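## Task

Press each drive blank that carries a yellow sticker all the way in until it bottoms out and latches, leaving every other blank untouched. The rack is free-standing: it may tilt only a little at most (more than that is a failure) and must finish in its original position.

## Robot and tools

Robot: two yam_ultra arms, left_arm and right_arm, each with a two-finger parallel gripper and a wrist camera. Cameras: cam_head_left, cam_head_right (on a fixed stand behind the arms), cam_left_wrist, cam_right_wrist, all 672x504. Real bases: left_arm at (-0.013, +0.284, +0.012) m, right_arm at (-0.052, -0.301, +0.035) m, both turned slightly about z.

Frames. Scene frame: origin at table-top height halfway between the nominal bases, +z up, +x forward over the table, left_arm toward +y (arm names do not match image sides). Reported end_effector_position (m) and end_effector_quat_wxyz are in the scene frame and may be off by a few cm. That point sits between the finger pads, roughly 1 cm short of the tips; fingers point along gripper +z and spread along gripper y. Offsets in commands, however, are expressed along each arm's own Hand target axes, not the scene axes.

Row layout (used by both execute_actions and move): one flat list of 14 numbers covering both arms, even if only one moves: left dx, dy, dz, rx, ry, rz, opening, then right dx, dy, dz, rx, ry, rz, opening. The six pose numbers are offsets (not absolute places) from that arm's Hand target as it was when the action or move began, along that Hand target's axes; scale is 1.0 = 0.6 m for dx..dz and 1.0 = 180 degrees for rx..rz, range -1 to 1; rx, ry, rz form a single rotation vector. Zeros for all six re-request the current Hand target. Opening is absolute, not an offset: +1 fully open (0.094 m), -1 shut. A 0 opening is a real command, so to keep a gripper as is, repeat its current value (see Tool commands in the result).

execute_actions(actions, cameras): actions is a list of actions; each action is up to 15 rows, one per 1/30 s step, and a short action repeats its last row to fill 15 steps. All rows in one action count from the same start pose, not from the row before. Repeating an offset in a new action moves further. Images come back only when actions is empty or cameras names them; ["all"] gives all; an unknown name invalidates the call.

move(target, speed, blend, opening_speed, grip_force, blocking, cameras): drives grippers along straight lines. target is one 14-number row or a list of up to 15 rows, every row offset from the same starting Hand targets. speed in m/s, 0.002 to 2.9, default 0.25 (turning capped at twice that in rad/s); one value or one per target. blend in m rounds corners of a list; 0 stops at each point. opening_speed is per second on the -1..+1 scale, at least 0.2. grip_force is newtons per pad, 10 to 50, one value or one per arm, and persists. blocking=false returns after about 0.5 s while motion continues. Moves cap at 10 s, do not avoid obstacles or the other arm, overshoot more when fast, and should not sweep near an arm's own base. The result adds a move: line: done (within 10 mm and 2 degrees), off_target, moving, held, fault, plus limits such as paced (pose clipped) or held (steps withheld). done does not imply no contact.

wait(seconds 0 to 10, cameras) lets time pass holding commands. stop(cameras) brakes a running move. zoom_image(camera, region [x0,y0,x1,y1] pixels, max 504x504) enlarges part of the latest image. read_manual gives licence text only. finished_scene(scene 1 to 3) ends the scene irreversibly; the first scene is practice and may be skipped.

Result lines: Hand target is the last commanded pose after clipping and is the base for the next offsets; the gripper often rests a few cm short due to friction and weight, which is not evidence of contact, and the next command re-asks for it. grip_measured is the finger opening on the command scale (reads slightly wide when empty). Joint velocities may be marked within noise or omitted. Joint torques include gravity, carry offsets and noise; joints 1 to 3 wrap at ±28 N m. MOTOR HOT appears at 75 °C; at 90 °C the arm folds and idles for the rest of the scene; at 100 °C it goes limp.

Control notes: each step the commanded rotation is limited to 40 degrees from the measured one. Blocked arms keep pushing; to release a push, command a target back behind the gripper. Harder, faster contacts and targets set deep past the contact push harder.

For this job: the rack is loose, so approach each blank slowly, push straight in along its slot with modest overshoot until it seats and latches, then back off. Check stickers with cameras and zoom before pushing; touch only the right colour. Avoid tilting or sliding the rack, knocking anything off the table, slamming, collisions between arms or grippers, loading the wrist camera cables, and long stretched-out holds that heat motors.

Each tool is called as name([rows], argument=value, ...), one row to a line, values as JSON.

## Session

execute_actions(actions=[])

Scene clock: 0.00 s.
left_arm: end_effector_position=(+0.3172, +0.2883, +0.3071) grip_measured=+1.000 end_effector_quat_wxyz=(+0.478, -0.116, +0.791, -0.364) | right_arm: end_effector_position=(+0.2194, -0.3113, +0.3402) grip_measured=+1.000 end_effector_quat_wxyz=(+0.569, +0.170, +0.783, +0.184)
Joint positions: left_arm=[0.496 1.041 0.924 -0.35 0.905 -0.418 0.094] | right_arm=[-0.237 0.627 0.815 -0.497 -0.358 0.414 0.094]
Joint velocities: within noise
Joint torques (N m): no reading
Heat: left arm: 29 °C; right arm: 30 °C.
Hand target: left_arm +0.3155, +0.2839, +0.3206; +0.493, -0.095, +0.785, -0.362 | right_arm +0.2186, -0.3117, +0.3463; +0.576, +0.165, +0.780, +0.181
Tool commands: left_gripper/opening=+1.0 right_gripper/opening=+1.0

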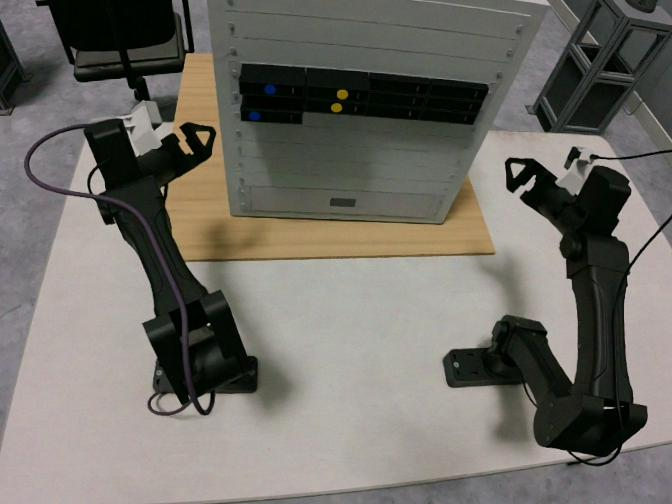

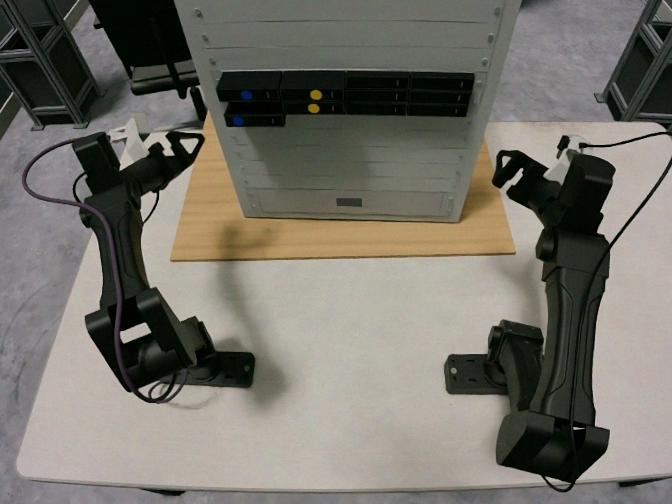

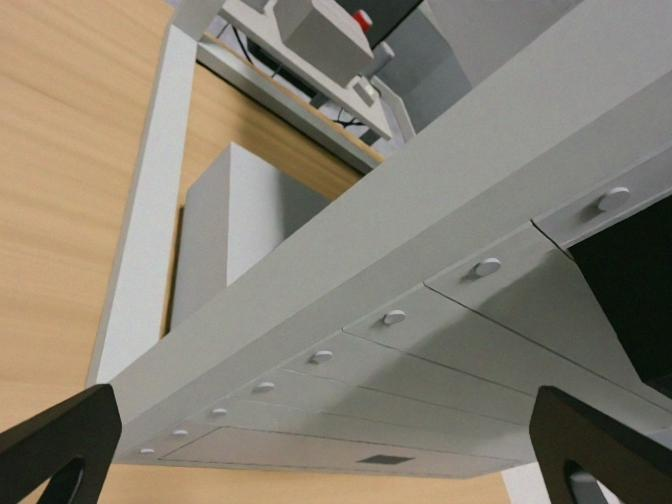

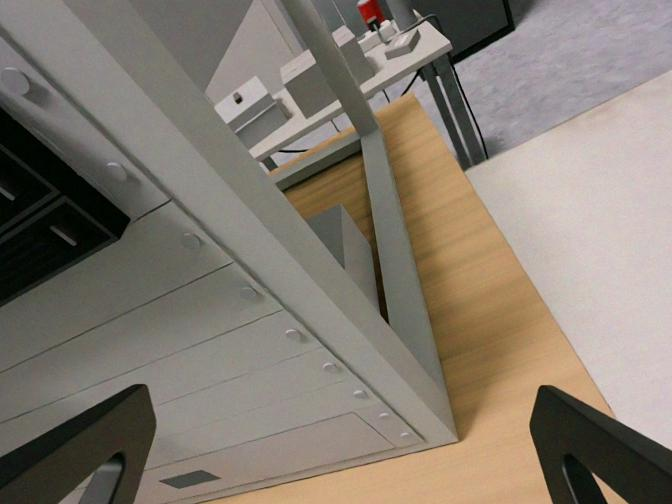

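zoom_image(camera="cam_head_left", region=[220, 40, 520, 140])

zoom_image(camera="cam_head_right", region=[190, 50, 490, 150])

Scaled by 1.680 from the camera's 672x504 image, which has a finer 960x720 frame.

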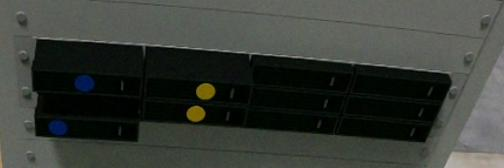

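Scaled by 1.680 from the camera's 672x504 image, which has a finer 960x720 frame.

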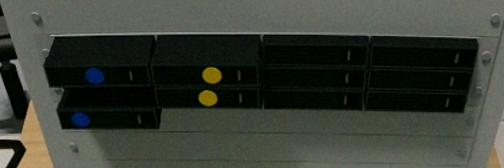

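move([
  [0.0488,-0.0835,-0.1787,0,0,0,-1,0,0,0,0,0,0,1],
  [0.2377,-0.3522,-0.0015,-0.1242,-0.1358,0.2126,-1,0,0,0,0,0,0,1],
], blend=[0.03,0], cameras=["all"])

Scene clock: 7.97 s.
left_arm: end_effector_position=(+0.1975, +0.0470, +0.3490) grip_measured=-0.996 end_effector_quat_wxyz=(+0.696, +0.036, +0.717, +0.012) | right_arm: end_effector_position=(+0.2194, -0.3113, +0.3402) grip_measured=+1.000 end_effector_quat_wxyz=(+0.569, +0.170, +0.783, +0.184)
Joint positions: left_arm=[-1.401 1.146 0.896 0.058 -1.406 -0.122 0] | right_arm=[-0.237 0.627 0.815 -0.497 -0.358 0.414 0.094]
Joint torques (N m): left_arm=[0.69 -4.45 5.55 1.91 -0.3 0.07] | right_arm=[-0.03 0.23 7.34 1.59 -0.08 -0.03]
Heat: left arm: 30 °C; right arm: 31 °C.
Hand target: left_arm +0.2002, +0.0600, +0.3602; +0.707, +0.000, +0.707, +0.000 | right_arm +0.2186, -0.3117, +0.3463; +0.576, +0.165, +0.780, +0.181
Off the commanded pose: left_arm 0.017 m, 5 deg | right_arm 0.006 m, 1 deg.
move: off_target (left_arm)

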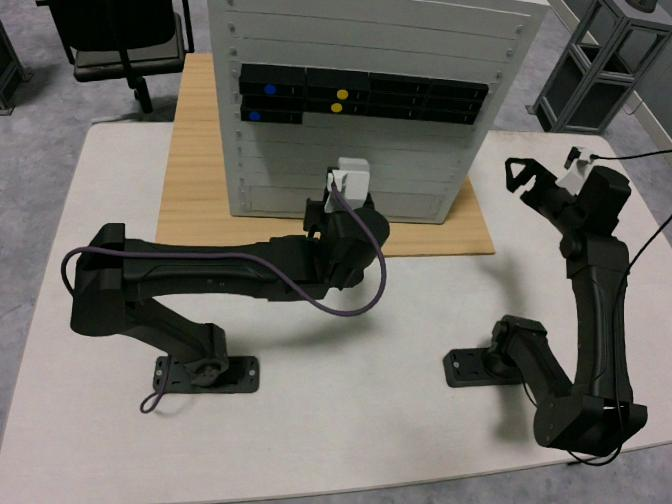

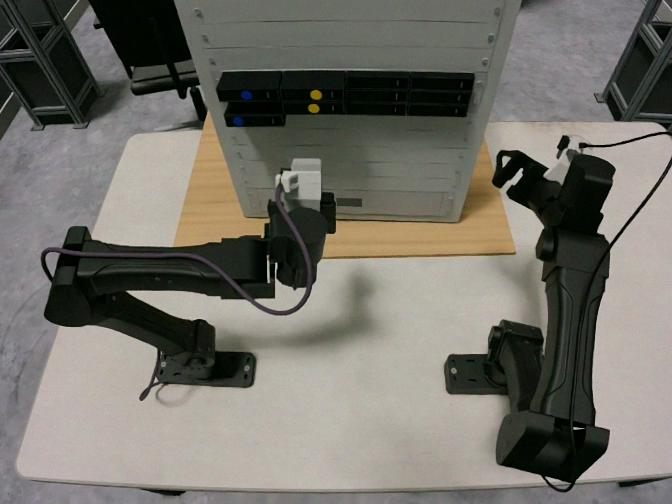

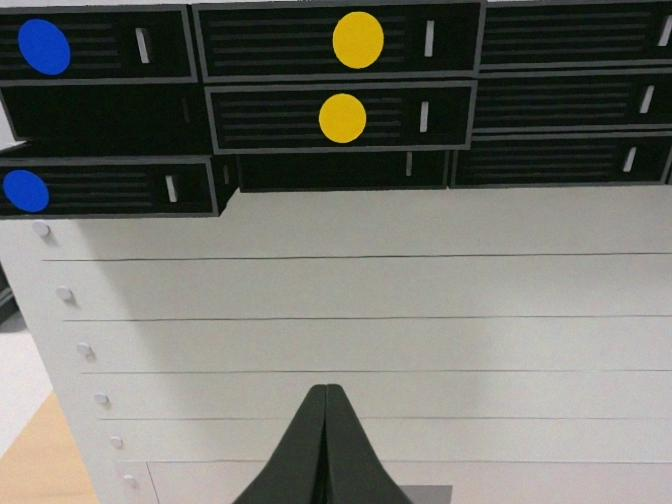

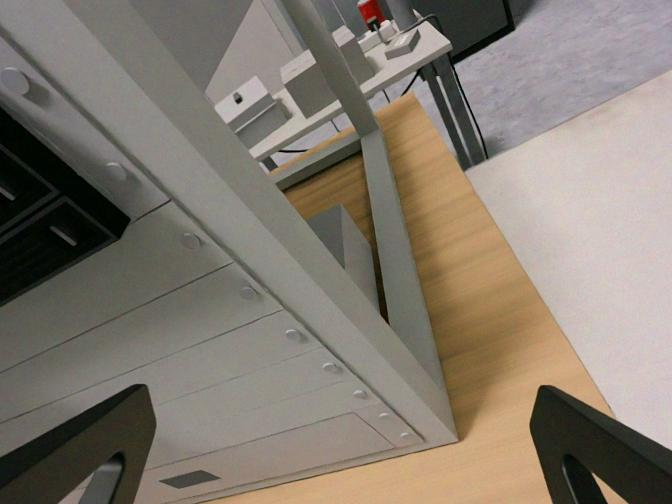

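move(target=[-0.13,0,0.05,0,0,0,-1,0,0,0,0,0,0,1], cameras=["all"])

Scene clock: 14.13 s.
left_arm: end_effector_position=(+0.2309, +0.0609, +0.4289) grip_measured=-0.996 end_effector_quat_wxyz=(+0.708, -0.010, +0.706, +0.007) | right_arm: end_effector_position=(+0.2194, -0.3113, +0.3402) grip_measured=+1.000 end_effector_quat_wxyz=(+0.569, +0.170, +0.783, +0.184)
Joint positions: left_arm=[-1.259 1.177 1.149 0.044 -1.324 0.011 0] | right_arm=[-0.237 0.627 0.815 -0.497 -0.358 0.414 0.094]
Joint torques (N m): left_arm=[0.61 -2.58 8.35 0.91 0.23 0.08] | right_arm=[-0.03 0.23 7.32 1.59 -0.08 -0.04]
Heat: left arm: 30 °C; right arm: 31 °C.
Hand target: left_arm +0.2302, +0.0600, +0.4382; +0.707, +0.000, +0.707, +0.000 | right_arm +0.2186, -0.3117, +0.3463; +0.576, +0.165, +0.780, +0.181
Off the commanded pose: left_arm 0.009 m, 1 deg | right_arm 0.006 m, 1 deg.
move: done

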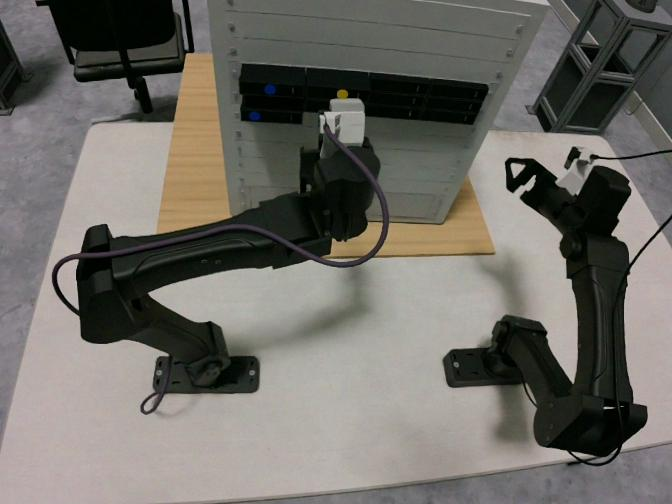

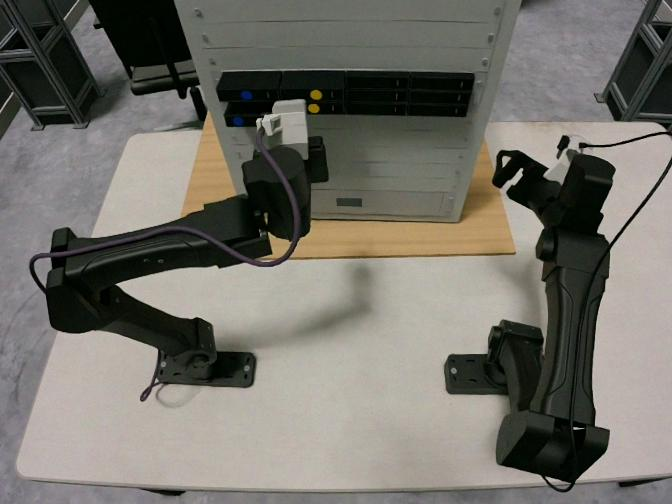

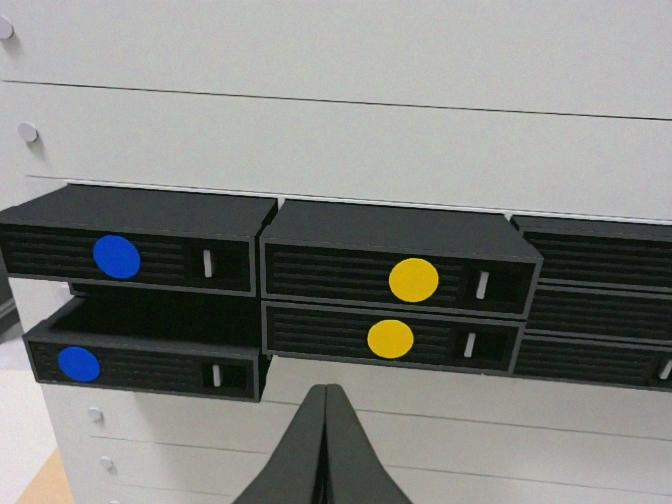

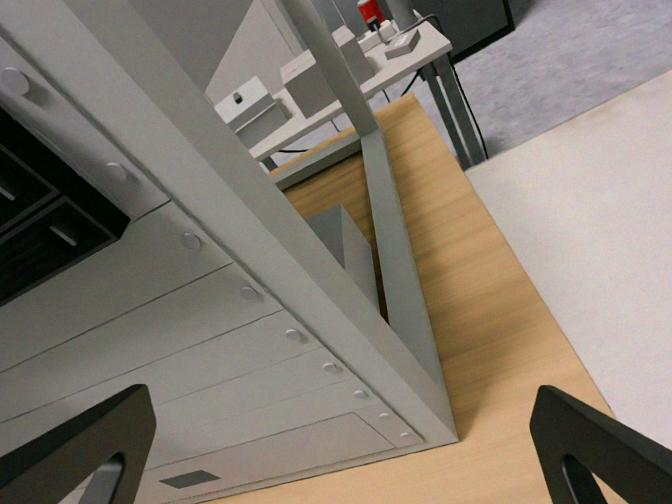

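move(target=[0.003,-0.038,0.05,0.032,0,0,-1,0,0,0,0,0,0,1], cameras=["cam_left_wrist"])

Scene clock: 18.57 s.
left_arm: end_effector_position=(+0.2610, +0.0376, +0.4235) grip_measured=-0.996 end_effector_quat_wxyz=(+0.705, +0.038, +0.708, -0.019) | right_arm: end_effector_position=(+0.2194, -0.3113, +0.3402) grip_measured=+1.000 end_effector_quat_wxyz=(+0.569, +0.170, +0.783, +0.184)
Joint positions: left_arm=[-1.145 1.229 1.174 0.044 -1.106 0.016 0] | right_arm=[-0.237 0.627 0.815 -0.497 -0.358 0.414 0.094]
Joint torques (N m): left_arm=[0.72 -3.04 9.06 1.16 0.23 -0.08] | right_arm=[-0.05 0.23 7.31 1.59 -0.08 -0.04]
Heat: left arm: 30 °C; right arm: 32 °C.
Hand target: left_arm +0.2602, +0.0372, +0.4364; +0.706, +0.035, +0.706, -0.036 | right_arm +0.2186, -0.3117, +0.3463; +0.576, +0.165, +0.780, +0.181
Off the commanded pose: left_arm 0.013 m, 2 deg | right_arm 0.006 m, 1 deg.
move: off_target (left_arm)
Images, in order (width x height): cam_left_wrist 672x504.

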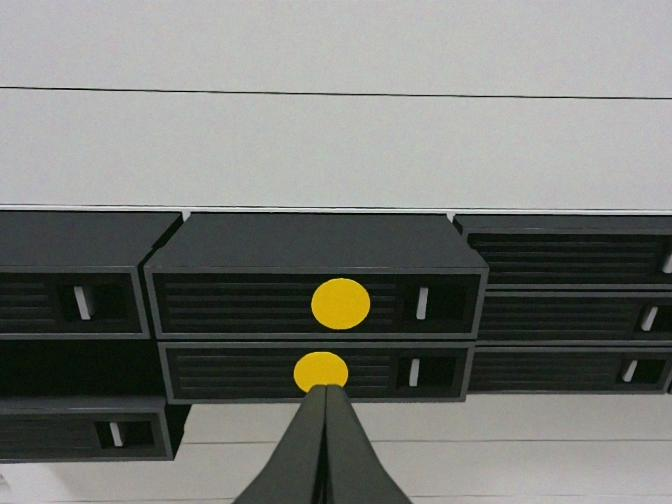

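move(target=[-0.009,0,0.045,0,0,0,-1,0,0,0,0,0,0,1], cameras=["cam_left_wrist"], speed=0.08)

Scene clock: 21.10 s.
left_arm: end_effector_position=(+0.2883, +0.0360, +0.4296) grip_measured=-0.996 end_effector_quat_wxyz=(+0.706, +0.036, +0.707, -0.021) | right_arm: end_effector_position=(+0.2194, -0.3113, +0.3402) grip_measured=+1.000 end_effector_quat_wxyz=(+0.569, +0.170, +0.783, +0.184)
Joint positions: left_arm=[-1.051 1.283 1.232 0.044 -1.014 0.016 0] | right_arm=[-0.237 0.627 0.815 -0.497 -0.358 0.414 0.094]
Joint torques (N m): left_arm=[0.58 -3.44 9.16 1.16 0.23 -0.1] | right_arm=[-0.05 0.23 7.31 1.59 -0.08 -0.04]
Heat: left arm: 30 °C; right arm: 32 °C.
Hand target: left_arm +0.2871, +0.0345, +0.4418; +0.706, +0.035, +0.706, -0.036 | right_arm +0.2186, -0.3117, +0.3463; +0.576, +0.165, +0.780, +0.181
Off the commanded pose: left_arm 0.012 m, 2 deg | right_arm 0.006 m, 1 deg.
move: off_target (left_arm)
Images, in order (width x height): cam_left_wrist 672x504.

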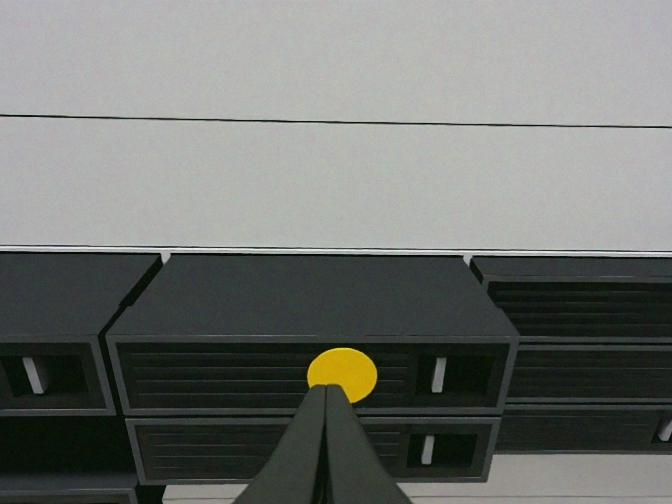

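move(target=[0,0,0.025,0,0,0,-1,0,0,0,0,0,0,1], cameras=["cam_left_wrist"], speed=0.05)

Scene clock: 22.70 s.
left_arm: end_effector_position=(+0.3017, +0.0324, +0.4280) grip_measured=-0.996 end_effector_quat_wxyz=(+0.704, +0.041, +0.709, -0.020) | right_arm: end_effector_position=(+0.2194, -0.3113, +0.3402) grip_measured=+1.000 end_effector_quat_wxyz=(+0.569, +0.170, +0.783, +0.184)
Joint positions: left_arm=[-1.012 1.315 1.255 0.044 -0.968 0.016 0] | right_arm=[-0.237 0.627 0.815 -0.497 -0.358 0.414 0.094]
Joint torques (N m): left_arm=[0.68 -3.81 9.2 1.29 0.2 -0.11] | right_arm=[-0.03 0.23 7.32 1.58 -0.08 -0.04]
Heat: left arm: 30 °C; right arm: 32 °C.
Hand target: left_arm +0.3020, +0.0330, +0.4417; +0.706, +0.035, +0.706, -0.036 | right_arm +0.2186, -0.3117, +0.3463; +0.576, +0.165, +0.780, +0.181
Off the commanded pose: left_arm 0.014 m, 2 deg | right_arm 0.006 m, 1 deg.
move: off_target (left_arm)
Images, in order (width x height): cam_left_wrist 672x504.

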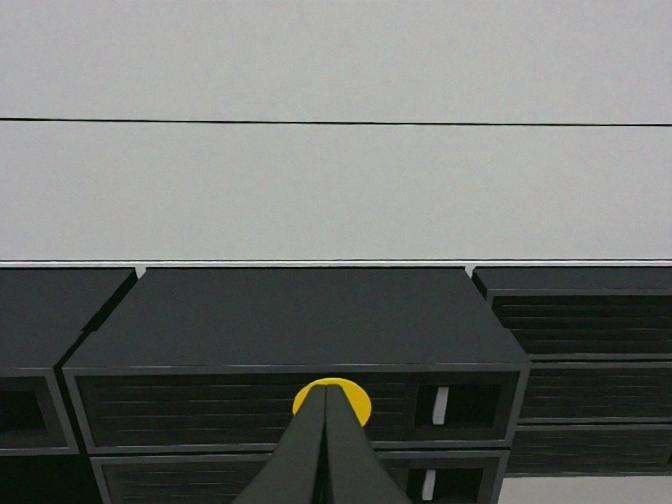

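move(target=[0,0,0.017,0,0,0,-1,0,0,0,0,0,0,1], cameras=["cam_left_wrist"], speed=0.05)

Scene clock: 24.50 s.
left_arm: end_effector_position=(+0.3098, +0.0294, +0.4273) grip_measured=-0.996 end_effector_quat_wxyz=(+0.702, +0.045, +0.710, -0.021) | right_arm: end_effector_position=(+0.2194, -0.3113, +0.3402) grip_measured=+1.000 end_effector_quat_wxyz=(+0.569, +0.170, +0.783, +0.184)
Joint positions: left_arm=[-0.989 1.337 1.272 0.044 -0.937 0.016 0] | right_arm=[-0.237 0.627 0.815 -0.497 -0.358 0.414 0.094]
Joint torques (N m): left_arm=[0.79 -3.93 9.2 1.37 0.19 -0.11] | right_arm=[-0.03 0.24 7.35 1.58 -0.08 -0.03]
Heat: left arm: 31 °C; right arm: 32 °C.
Hand target: left_arm +0.3121, +0.0319, +0.4417; +0.706, +0.035, +0.706, -0.036 | right_arm +0.2186, -0.3117, +0.3463; +0.576, +0.165, +0.780, +0.181
Off the commanded pose: left_arm 0.015 m, 2 deg | right_arm 0.006 m, 1 deg.
move: off_target (left_arm)
Images, in order (width x height): cam_left_wrist 672x504.

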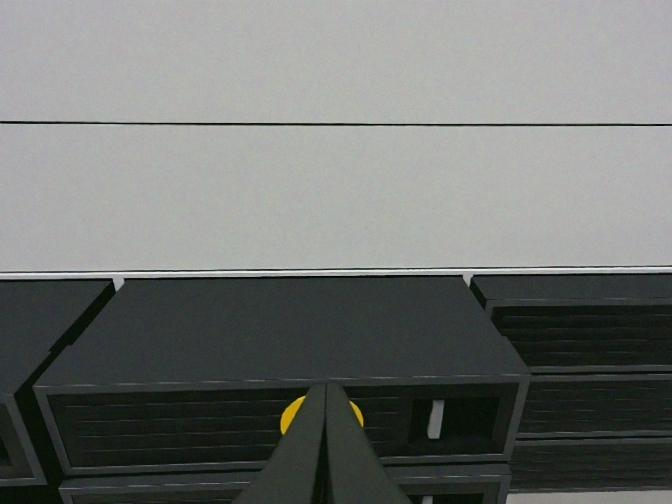

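move(target=[0,0.002,0.017,0,0,0,-1,0,0,0,0,0,0,1], cameras=["cam_left_wrist"], speed=0.05)

Scene clock: 27.27 s.
left_arm: end_effector_position=(+0.3197, +0.0298, +0.4270) grip_measured=-0.996 end_effector_quat_wxyz=(+0.702, +0.046, +0.711, -0.021) | right_arm: end_effector_position=(+0.2194, -0.3113, +0.3402) grip_measured=+1.000 end_effector_quat_wxyz=(+0.569, +0.170, +0.783, +0.184)
Joint positions: left_arm=[-0.958 1.355 1.287 0.044 -0.906 0.016 0] | right_arm=[-0.237 0.627 0.815 -0.497 -0.358 0.414 0.094]
Joint torques (N m): left_arm=[0.75 -4.07 9.29 1.44 0.21 -0.11] | right_arm=[-0.05 0.21 7.34 1.59 -0.08 -0.04]
Heat: left arm: 31 °C; right arm: 32 °C.
Hand target: left_arm +0.3224, +0.0321, +0.4417; +0.706, +0.035, +0.706, -0.036 | right_arm +0.2186, -0.3117, +0.3463; +0.576, +0.165, +0.780, +0.181
Off the commanded pose: left_arm 0.015 m, 2 deg | right_arm 0.006 m, 1 deg.
move: off_target (left_arm)
Images, in order (width x height): cam_left_wrist 672x504.

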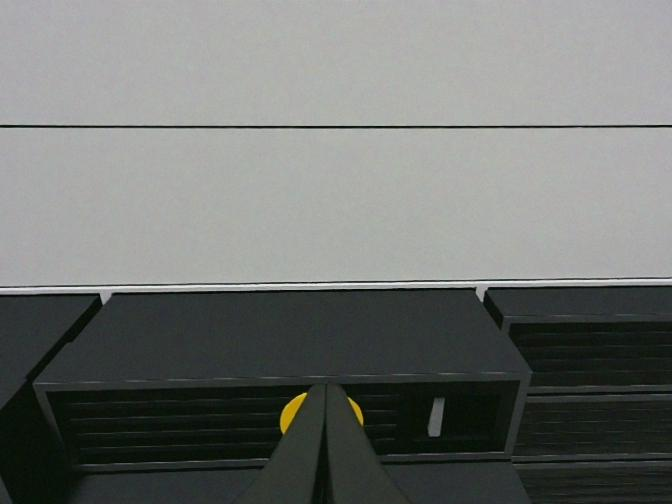

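move(target=[0,0.0,0.025,0,0,0,-1,0,0,0,0,0,0,1], cameras=["cam_left_wrist"], speed=0.05)

Scene clock: 29.10 s.
left_arm: end_effector_position=(+0.3345, +0.0289, +0.4253) grip_measured=-0.996 end_effector_quat_wxyz=(+0.700, +0.046, +0.713, -0.018) | right_arm: end_effector_position=(+0.2194, -0.3113, +0.3402) grip_measured=+1.000 end_effector_quat_wxyz=(+0.569, +0.170, +0.783, +0.184)
Joint positions: left_arm=[-0.918 1.39 1.315 0.044 -0.869 0.016 0] | right_arm=[-0.237 0.627 0.815 -0.497 -0.358 0.414 0.094]
Joint torques (N m): left_arm=[0.77 -4.27 9.36 1.54 0.26 -0.11] | right_arm=[-0.05 0.23 7.32 1.59 -0.08 -0.04]
Heat: left arm: 31 °C; right arm: 32 °C.
Hand target: left_arm +0.3373, +0.0306, +0.4417; +0.706, +0.035, +0.706, -0.036 | right_arm +0.2186, -0.3117, +0.3463; +0.576, +0.165, +0.780, +0.181
Off the commanded pose: left_arm 0.017 m, 3 deg | right_arm 0.006 m, 1 deg.
move: off_target (left_arm)
Images, in order (width x height): cam_left_wrist 672x504.

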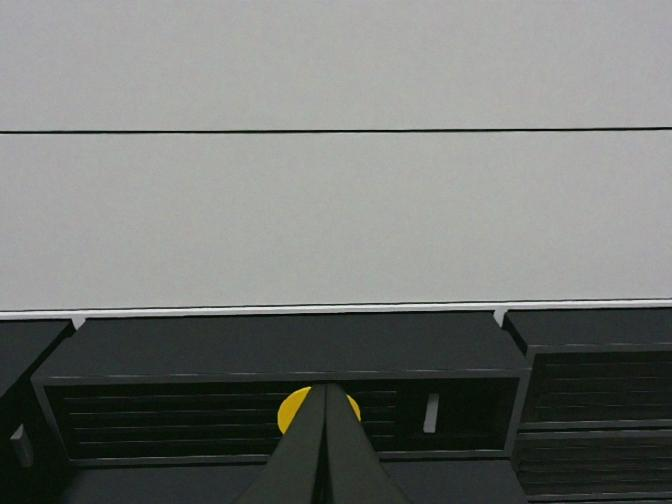

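move(target=[0,0.0,0.012,0,0,0,-1,0,0,0,0,0,0,1], cameras=["cam_left_wrist"], speed=0.04)

move(target=[0,0.0,0.006,0,0,0,-1,0,0,0,0,0,0,1], cameras=["cam_left_wrist"], speed=0.03)

Scene clock: 30.80 s.
left_arm: end_effector_position=(+0.3404, +0.0281, +0.4266) grip_measured=-0.996 end_effector_quat_wxyz=(+0.700, +0.046, +0.712, -0.019) | right_arm: end_effector_position=(+0.2194, -0.3113, +0.3402) grip_measured=+1.000 end_effector_quat_wxyz=(+0.569, +0.170, +0.783, +0.184)
Joint positions: left_arm=[-0.903 1.406 1.332 0.044 -0.853 0.016 0] | right_arm=[-0.237 0.627 0.815 -0.497 -0.358 0.414 0.094]
Joint torques (N m): left_arm=[0.92 -4.25 9.24 1.58 0.26 -0.11] | right_arm=[-0.03 0.23 7.34 1.58 -0.08 -0.05]
Heat: left arm: 31 °C; right arm: 32 °C.
Hand target: left_arm +0.3445, +0.0299, +0.4417; +0.706, +0.035, +0.706, -0.036 | right_arm +0.2186, -0.3117, +0.3463; +0.576, +0.165, +0.780, +0.181
Off the commanded pose: left_arm 0.016 m, 3 deg | right_arm 0.006 m, 1 deg.
move: off_target (left_arm)
Images, in order (width x height): cam_left_wrist 672x504.

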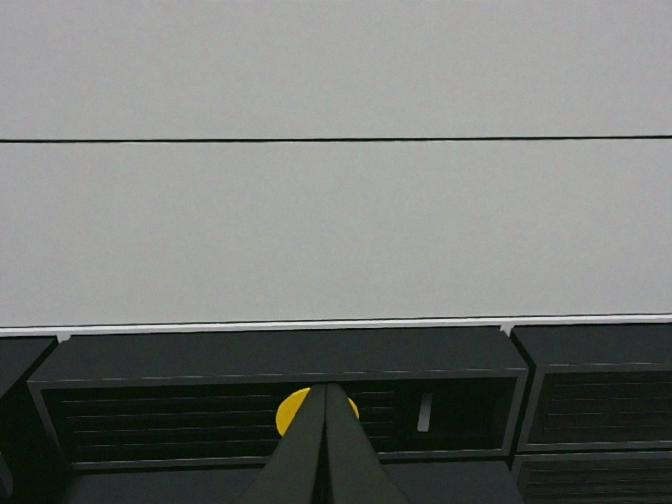

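Scene clock: 31.80 s.
left_arm: end_effector_position=(+0.3421, +0.0274, +0.4268) grip_measured=-0.996 end_effector_quat_wxyz=(+0.700, +0.047, +0.712, -0.020) | right_arm: end_effector_position=(+0.2194, -0.3113, +0.3402) grip_measured=+1.000 end_effector_quat_wxyz=(+0.569, +0.170, +0.783, +0.184)
Joint positions: left_arm=[-0.898 1.41 1.336 0.044 -0.845 0.016 0] | right_arm=[-0.237 0.627 0.815 -0.497 -0.358 0.414 0.094]
Joint torques (N m): left_arm=[1.33 -3.95 9.42 1.58 0.27 -0.11] | right_arm=[-0.03 0.23 7.34 1.59 -0.09 -0.04]
Heat: left arm: 31 °C; right arm: 32 °C.
Hand target: left_arm +0.3481, +0.0295, +0.4417; +0.706, +0.035, +0.706, -0.036 | right_arm +0.2186, -0.3117, +0.3463; +0.576, +0.165, +0.780, +0.181
Off the commanded pose: left_arm 0.016 m, 2 deg | right_arm 0.006 m, 1 deg.
move: off_target (left_arm)
Images, in order (width x height): cam_left_wrist 672x504.

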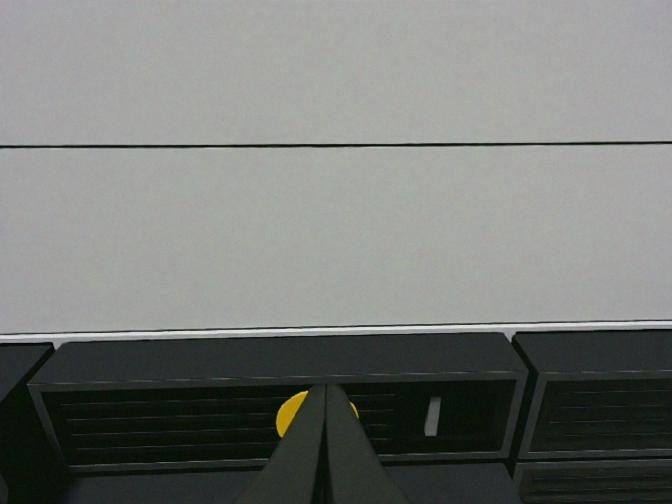

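move(target=[0,0.0,0.006,0,0,0,-1,0,0,0,0,0,0,1], cameras=["cam_left_wrist"], speed=0.03)

move(target=[0,0.0,0.005,0,0,0,-1,0,0,0,0,0,0,1], cameras=["cam_left_wrist"], speed=0.03)

Scene clock: 33.33 s.
left_arm: end_effector_position=(+0.3425, +0.0279, +0.4275) grip_measured=-0.996 end_effector_quat_wxyz=(+0.700, +0.047, +0.712, -0.020) | right_arm: end_effector_position=(+0.2194, -0.3113, +0.3402) grip_measured=+1.000 end_effector_quat_wxyz=(+0.569, +0.170, +0.783, +0.184)
Joint positions: left_arm=[-0.896 1.41 1.338 0.044 -0.845 0.016 0] | right_arm=[-0.237 0.627 0.815 -0.497 -0.358 0.414 0.094]
Joint torques (N m): left_arm=[2.07 -3.4 9.81 1.63 0.36 -0.1] | right_arm=[-0.03 0.23 7.34 1.59 -0.08 -0.05]
Heat: left arm: 31 °C; right arm: 32 °C.
Hand target: left_arm +0.3517, +0.0292, +0.4417; +0.706, +0.035, +0.706, -0.036 | right_arm +0.2186, -0.3117, +0.3463; +0.576, +0.165, +0.780, +0.181
Off the commanded pose: left_arm 0.017 m, 2 deg | right_arm 0.006 m, 1 deg.
move: off_target (left_arm)
Images, in order (width x height): cam_left_wrist 672x504.

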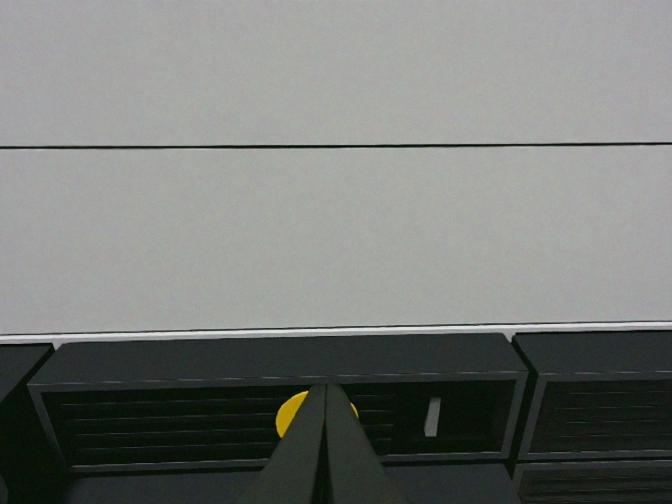

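Scene clock: 34.33 s.
left_arm: end_effector_position=(+0.3427, +0.0276, +0.4275) grip_measured=-0.996 end_effector_quat_wxyz=(+0.700, +0.047, +0.712, -0.020) | right_arm: end_effector_position=(+0.2194, -0.3113, +0.3402) grip_measured=+1.000 end_effector_quat_wxyz=(+0.569, +0.170, +0.783, +0.184)
Joint positions: left_arm=[-0.896 1.412 1.339 0.044 -0.845 0.016 0] | right_arm=[-0.237 0.627 0.815 -0.497 -0.358 0.414 0.094]
Joint torques (N m): left_arm=[2.63 -2.95 10.13 1.64 0.44 -0.1] | right_arm=[-0.03 0.21 7.34 1.59 -0.08 -0.05]
Heat: left arm: 31 °C; right arm: 32 °C.
Hand target: left_arm +0.3546, +0.0289, +0.4417; +0.706, +0.035, +0.706, -0.036 | right_arm +0.2186, -0.3117, +0.3463; +0.576, +0.165, +0.780, +0.181
Off the commanded pose: left_arm 0.019 m, 2 deg | right_arm 0.006 m, 1 deg.
move: off_target (left_arm)
Images, in order (width x height): cam_left_wrist 672x504.

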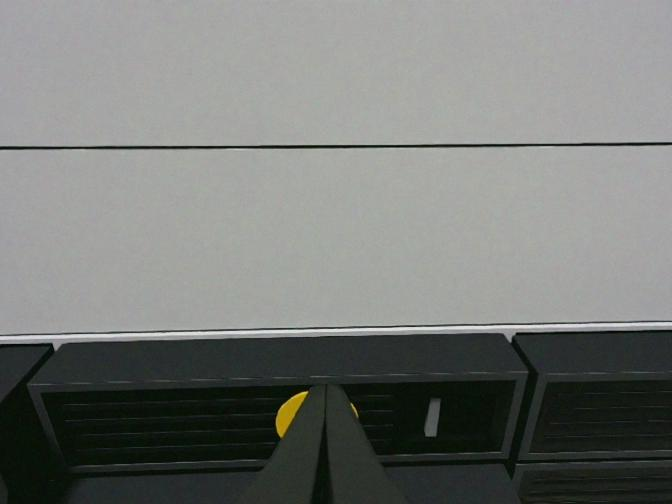

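move(target=[0,0.0,0.007,0,0,0,-1,0,0,0,0,0,0,1], cameras=[], speed=0.03)

move(target=[0,0.0,0.007,0,0,0,-1,0,0,0,0,0,0,1], cameras=["cam_left_wrist"], speed=0.03)

Scene clock: 35.87 s.
left_arm: end_effector_position=(+0.3429, +0.0274, +0.4271) grip_measured=-0.996 end_effector_quat_wxyz=(+0.699, +0.048, +0.713, -0.018) | right_arm: end_effector_position=(+0.2194, -0.3113, +0.3402) grip_measured=+1.000 end_effector_quat_wxyz=(+0.569, +0.170, +0.783, +0.184)
Joint positions: left_arm=[-0.896 1.413 1.342 0.038 -0.845 0.016 0] | right_arm=[-0.237 0.627 0.815 -0.497 -0.358 0.414 0.094]
Joint torques (N m): left_arm=[3.48 -2.4 10.33 1.74 0.52 -0.1] | right_arm=[-0.06 0.23 7.31 1.59 -0.09 -0.04]
Heat: left arm: 31 °C; right arm: 32 °C.
Hand target: left_arm +0.3588, +0.0284, +0.4417; +0.706, +0.035, +0.706, -0.036 | right_arm +0.2186, -0.3117, +0.3463; +0.576, +0.165, +0.780, +0.181
Off the commanded pose: left_arm 0.022 m, 3 deg | right_arm 0.006 m, 1 deg.
move: off_target (left_arm)
No camera images: "cameras" was empty.

Scene clock: 36.87 s.
left_arm: end_effector_position=(+0.3430, +0.0272, +0.4277) grip_measured=-0.996 end_effector_quat_wxyz=(+0.698, +0.049, +0.714, -0.018) | right_arm: end_effector_position=(+0.2194, -0.3113, +0.3402) grip_measured=+1.000 end_effector_quat_wxyz=(+0.569, +0.170, +0.783, +0.184)
Joint positions: left_arm=[-0.896 1.415 1.348 0.031 -0.845 0.016 0] | right_arm=[-0.237 0.627 0.815 -0.497 -0.358 0.414 0.094]
Joint torques (N m): left_arm=[4.19 -1.89 10.5 1.88 0.62 -0.08] | right_arm=[-0.03 0.23 7.32 1.58 -0.08 -0.04]
Heat: left arm: 31 °C; right arm: 32 °C.
Hand target: left_arm +0.3630, +0.0280, +0.4417; +0.706, +0.035, +0.706, -0.036 | right_arm +0.2186, -0.3117, +0.3463; +0.576, +0.165, +0.780, +0.181
Off the commanded pose: left_arm 0.024 m, 3 deg | right_arm 0.006 m, 1 deg.
move: off_target (left_arm)
Images, in order (width x height): cam_left_wrist 672x504.

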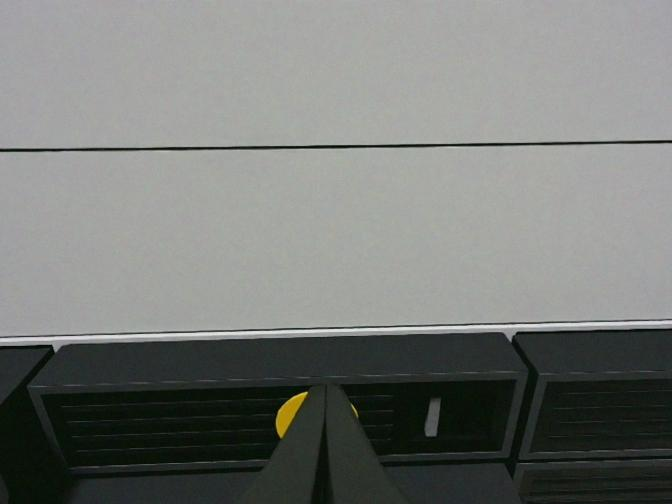

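move(target=[0,0.0,0.012,0,0,0,-1,0,0,0,0,0,0,1], cameras=["cam_left_wrist"], speed=0.03)

zoom_image(camera="cam_left_wrist", region=[420, 310, 672, 500])

Scene clock: 38.77 s.
left_arm: end_effector_position=(+0.3431, +0.0272, +0.4279) grip_measured=-0.996 end_effector_quat_wxyz=(+0.697, +0.051, +0.715, -0.016) | right_arm: end_effector_position=(+0.2194, -0.3113, +0.3402) grip_measured=+1.000 end_effector_quat_wxyz=(+0.569, +0.170, +0.783, +0.184)
Joint positions: left_arm=[-0.896 1.416 1.356 0.017 -0.845 0.016 0] | right_arm=[-0.237 0.627 0.815 -0.497 -0.358 0.414 0.094]
Joint torques (N m): left_arm=[5.52 -1.03 10.74 2.06 0.77 -0.1] | right_arm=[-0.05 0.23 7.32 1.59 -0.08 -0.04]
Heat: left arm: 32 °C; right arm: 32 °C.
Hand target: left_arm +0.3702, +0.0273, +0.4417; +0.706, +0.035, +0.706, -0.036 | right_arm +0.2186, -0.3117, +0.3463; +0.576, +0.165, +0.780, +0.181
Off the commanded pose: left_arm 0.030 m, 3 deg | right_arm 0.006 m, 1 deg.
move: off_target (left_arm)
Images, in order (width x height): cam_left_wrist 672x504.

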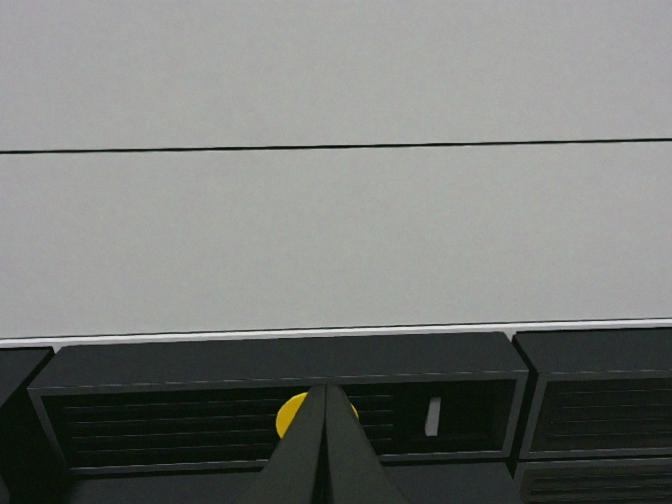

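Scaled by 2.000 from the camera's 672x504 image, which has a finer 960x720 frame.

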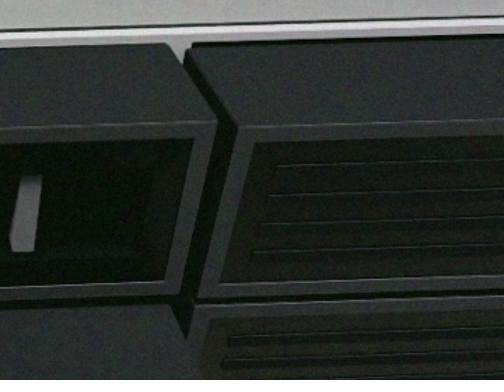

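move([
  [0,0,-0.05,0,0,0,-1,0,0,0,0,0,0,1],
  [0,0.013,-0.13,0,0,0,-1,0,0,0,0,0,0,1],
], speed=[0.05,0.2], blend=[0.01,0], cameras=["all"])

zoom_image(camera="cam_left_wrist", region=[360, 200, 672, 440])

Scene clock: 41.83 s.
left_arm: end_effector_position=(+0.2968, +0.0372, +0.4402) grip_measured=-0.996 end_effector_quat_wxyz=(+0.707, +0.043, +0.706, -0.033) | right_arm: end_effector_position=(+0.2194, -0.3113, +0.3402) grip_measured=+1.000 end_effector_quat_wxyz=(+0.569, +0.170, +0.783, +0.184)
Joint positions: left_arm=[-1.01 1.286 1.272 0.015 -0.945 0.016 0] | right_arm=[-0.237 0.627 0.815 -0.497 -0.358 0.414 0.094]
Joint torques (N m): left_arm=[-0.42 -4.79 5.68 1.41 -0.1 -0.11] | right_arm=[-0.05 0.21 7.35 1.58 -0.08 -0.04]
Heat: left arm: 32 °C; right arm: 33 °C.
Hand target: left_arm +0.2933, +0.0429, +0.4417; +0.706, +0.035, +0.706, -0.036 | right_arm +0.2186, -0.3117, +0.3463; +0.576, +0.165, +0.780, +0.181
Off the commanded pose: left_arm 0.007 m, 1 deg | right_arm 0.006 m, 1 deg.
move: done

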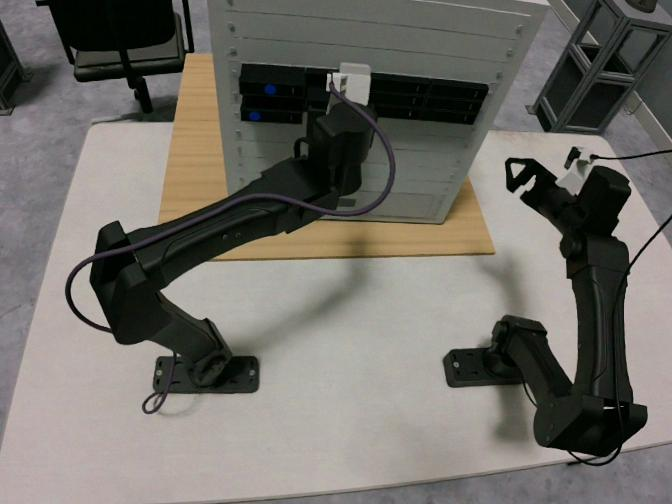

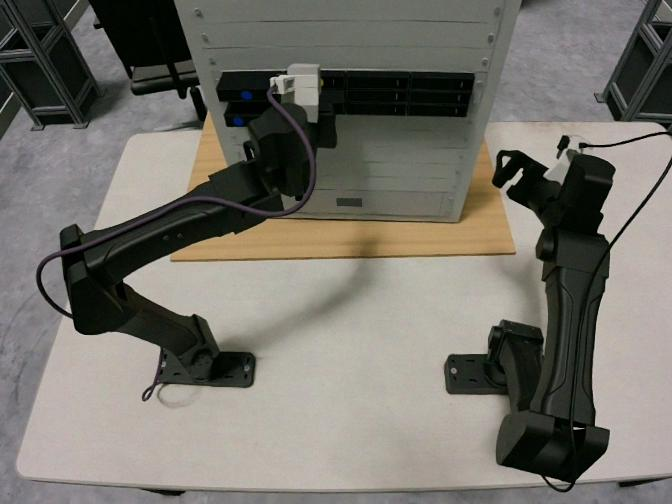

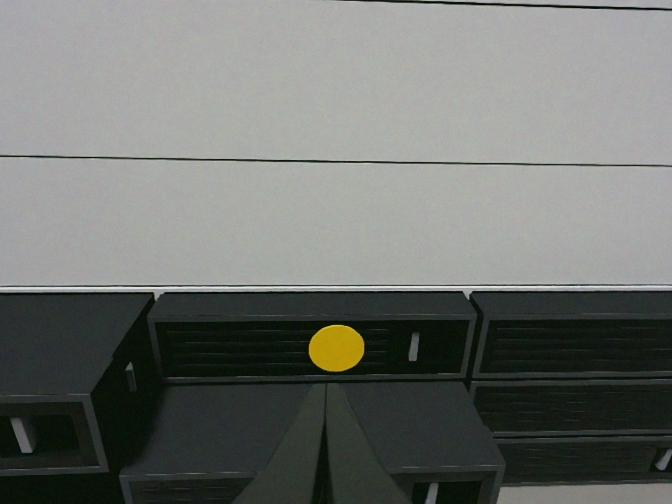

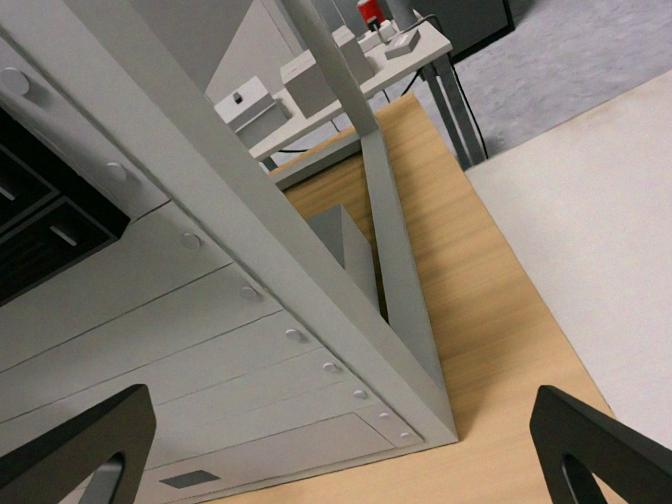

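Scaled by 1.615 from the camera's 672x504 image, which has a finer 960x720 frame.

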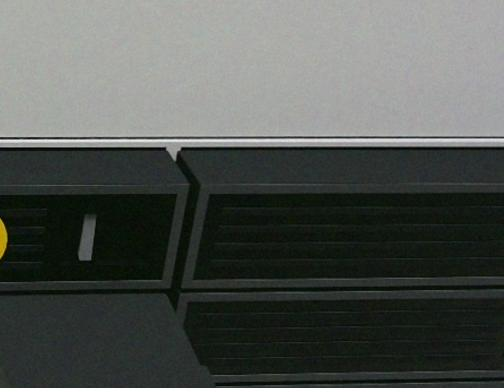

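move(target=[0.055,0,-0.008,0,0,0,-1,0,0,0,0,0,0,1], speed=0.15, cameras=["cam_left_wrist"])

Scene clock: 44.30 s.
left_arm: end_effector_position=(+0.2953, +0.0384, +0.3898) grip_measured=-0.996 end_effector_quat_wxyz=(+0.688, +0.070, +0.723, -0.006) | right_arm: end_effector_position=(+0.2194, -0.3113, +0.3402) grip_measured=+1.000 end_effector_quat_wxyz=(+0.569, +0.170, +0.783, +0.184)
Joint positions: left_arm=[-1.013 1.261 1.118 0.051 -0.948 0.013 0] | right_arm=[-0.237 0.627 0.815 -0.497 -0.358 0.414 0.094]
Joint torques (N m): left_arm=[-0.76 -5.5 5.89 2.31 -0.16 -0.15] | right_arm=[-0.03 0.23 7.34 1.59 -0.08 -0.03]
Heat: left arm: 31 °C; right arm: 33 °C.
Hand target: left_arm +0.2885, +0.0434, +0.4088; +0.706, +0.035, +0.706, -0.036 | right_arm +0.2186, -0.3117, +0.3463; +0.576, +0.165, +0.780, +0.181
Off the commanded pose: left_arm 0.021 m, 6 deg | right_arm 0.006 m, 1 deg.
move: off_target (left_arm)
Images, in order (width x height): cam_left_wrist 672x504.

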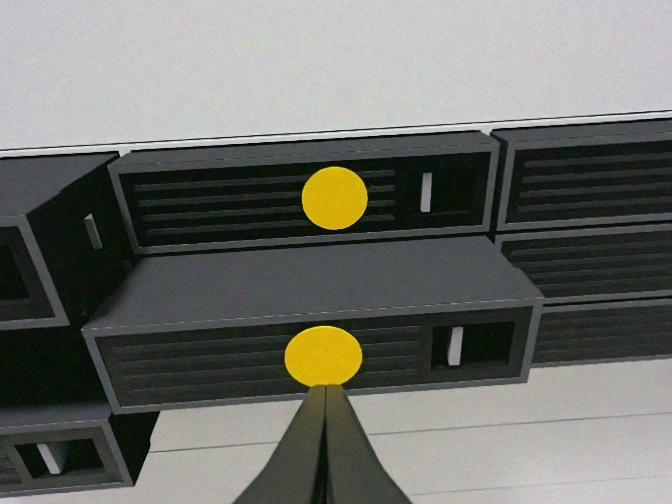

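move(target=[-0.021,0,0.004,0,0,0,-1,0,0,0,0,0,0,1], speed=0.1, cameras=["cam_left_wrist"])

Scene clock: 45.73 s.
left_arm: end_effector_position=(+0.2952, +0.0384, +0.3924) grip_measured=-0.996 end_effector_quat_wxyz=(+0.689, +0.068, +0.721, -0.008) | right_arm: end_effector_position=(+0.2194, -0.3113, +0.3402) grip_measured=+1.000 end_effector_quat_wxyz=(+0.569, +0.170, +0.783, +0.184)
Joint positions: left_arm=[-1.013 1.261 1.125 0.051 -0.948 0.013 0] | right_arm=[-0.237 0.627 0.815 -0.497 -0.358 0.414 0.094]
Joint torques (N m): left_arm=[-0.14 -4.74 9.35 1.89 -0.11 -0.1] | right_arm=[-0.05 0.23 7.34 1.58 -0.08 -0.04]
Heat: left arm: 31 °C; right arm: 33 °C.
Hand target: left_arm +0.2909, +0.0431, +0.4213; +0.706, +0.035, +0.706, -0.036 | right_arm +0.2186, -0.3117, +0.3463; +0.576, +0.165, +0.780, +0.181
Off the commanded pose: left_arm 0.030 m, 6 deg | right_arm 0.006 m, 1 deg.
move: off_target (left_arm)
Images, in order (width x height): cam_left_wrist 672x504.

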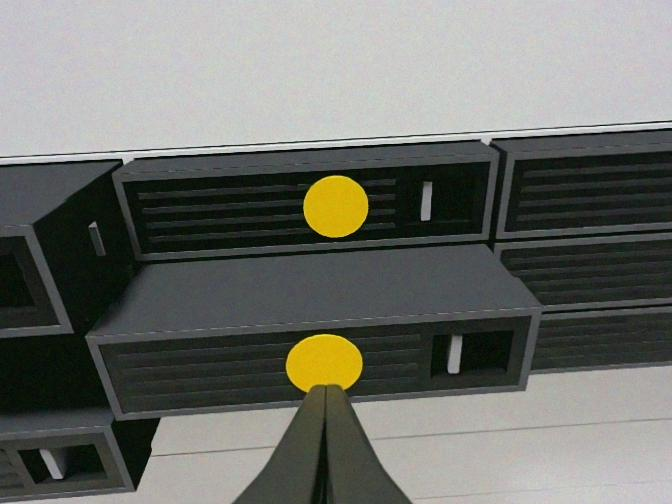

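move(target=[-0.018,0,-0.005,0,0,0,-1,0,0,0,0,0,0,1], speed=0.2, cameras=["cam_left_wrist"])

Scene clock: 47.23 s.
left_arm: end_effector_position=(+0.2941, +0.0391, +0.4127) grip_measured=-0.996 end_effector_quat_wxyz=(+0.699, +0.054, +0.713, -0.021) | right_arm: end_effector_position=(+0.2194, -0.3113, +0.3402) grip_measured=+1.000 end_effector_quat_wxyz=(+0.569, +0.170, +0.783, +0.184)
Joint positions: left_arm=[-1.016 1.261 1.172 0.051 -0.952 0.013 0] | right_arm=[-0.237 0.627 0.815 -0.497 -0.358 0.414 0.094]
Joint torques (N m): left_arm=[-0.7 -4.31 9.11 1.41 -0.14 -0.1] | right_arm=[-0.03 0.23 7.34 1.58 -0.08 -0.04]
Heat: left arm: 32 °C; right arm: 33 °C.
Hand target: left_arm +0.2880, +0.0434, +0.4322; +0.706, +0.035, +0.706, -0.036 | right_arm +0.2186, -0.3117, +0.3463; +0.576, +0.165, +0.780, +0.181
Off the commanded pose: left_arm 0.021 m, 3 deg | right_arm 0.006 m, 1 deg.
move: off_target (left_arm)
Images, in order (width x height): cam_left_wrist 672x504.

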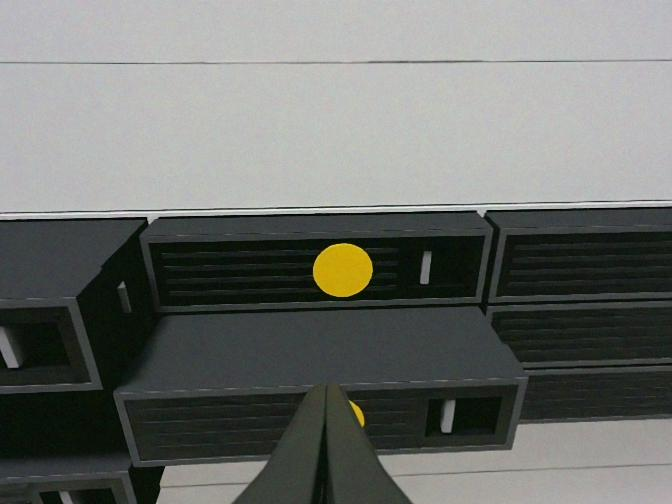

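move(target=[0.016,0,0.014,0,0,0,-1,0,0,0,0,0,0,1], speed=0.06, cameras=["cam_left_wrist"])

Scene clock: 49.13 s.
left_arm: end_effector_position=(+0.2941, +0.0391, +0.4127) grip_measured=-0.996 end_effector_quat_wxyz=(+0.699, +0.054, +0.713, -0.021) | right_arm: end_effector_position=(+0.2194, -0.3113, +0.3402) grip_measured=+1.000 end_effector_quat_wxyz=(+0.569, +0.170, +0.783, +0.184)
Joint positions: left_arm=[-1.016 1.261 1.172 0.051 -0.952 0.013 0] | right_arm=[-0.237 0.627 0.815 -0.497 -0.358 0.414 0.094]
Joint torques (N m): left_arm=[0.65 -3.43 6.87 1.86 0.13 -0.09] | right_arm=[-0.03 0.24 7.32 1.58 -0.08 -0.04]
Heat: left arm: 31 °C; right arm: 33 °C.
Hand target: left_arm +0.2963, +0.0426, +0.4225; +0.706, +0.035, +0.706, -0.036 | right_arm +0.2186, -0.3117, +0.3463; +0.576, +0.165, +0.780, +0.181
Off the commanded pose: left_arm 0.011 m, 3 deg | right_arm 0.006 m, 1 deg.
move: off_target (left_arm)
Images, in order (width x height): cam_left_wrist 672x504.

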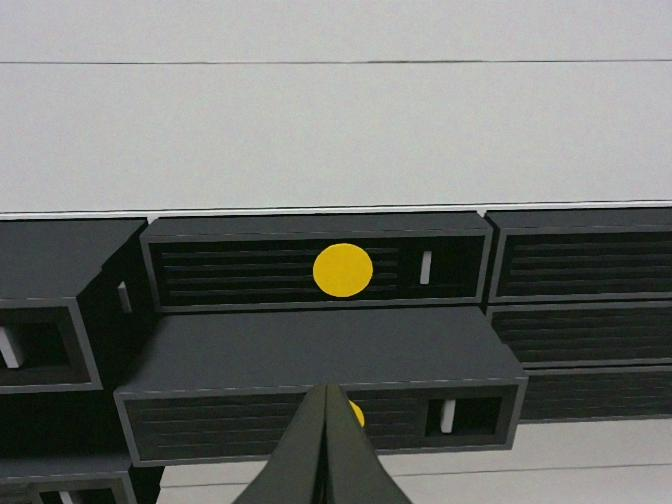

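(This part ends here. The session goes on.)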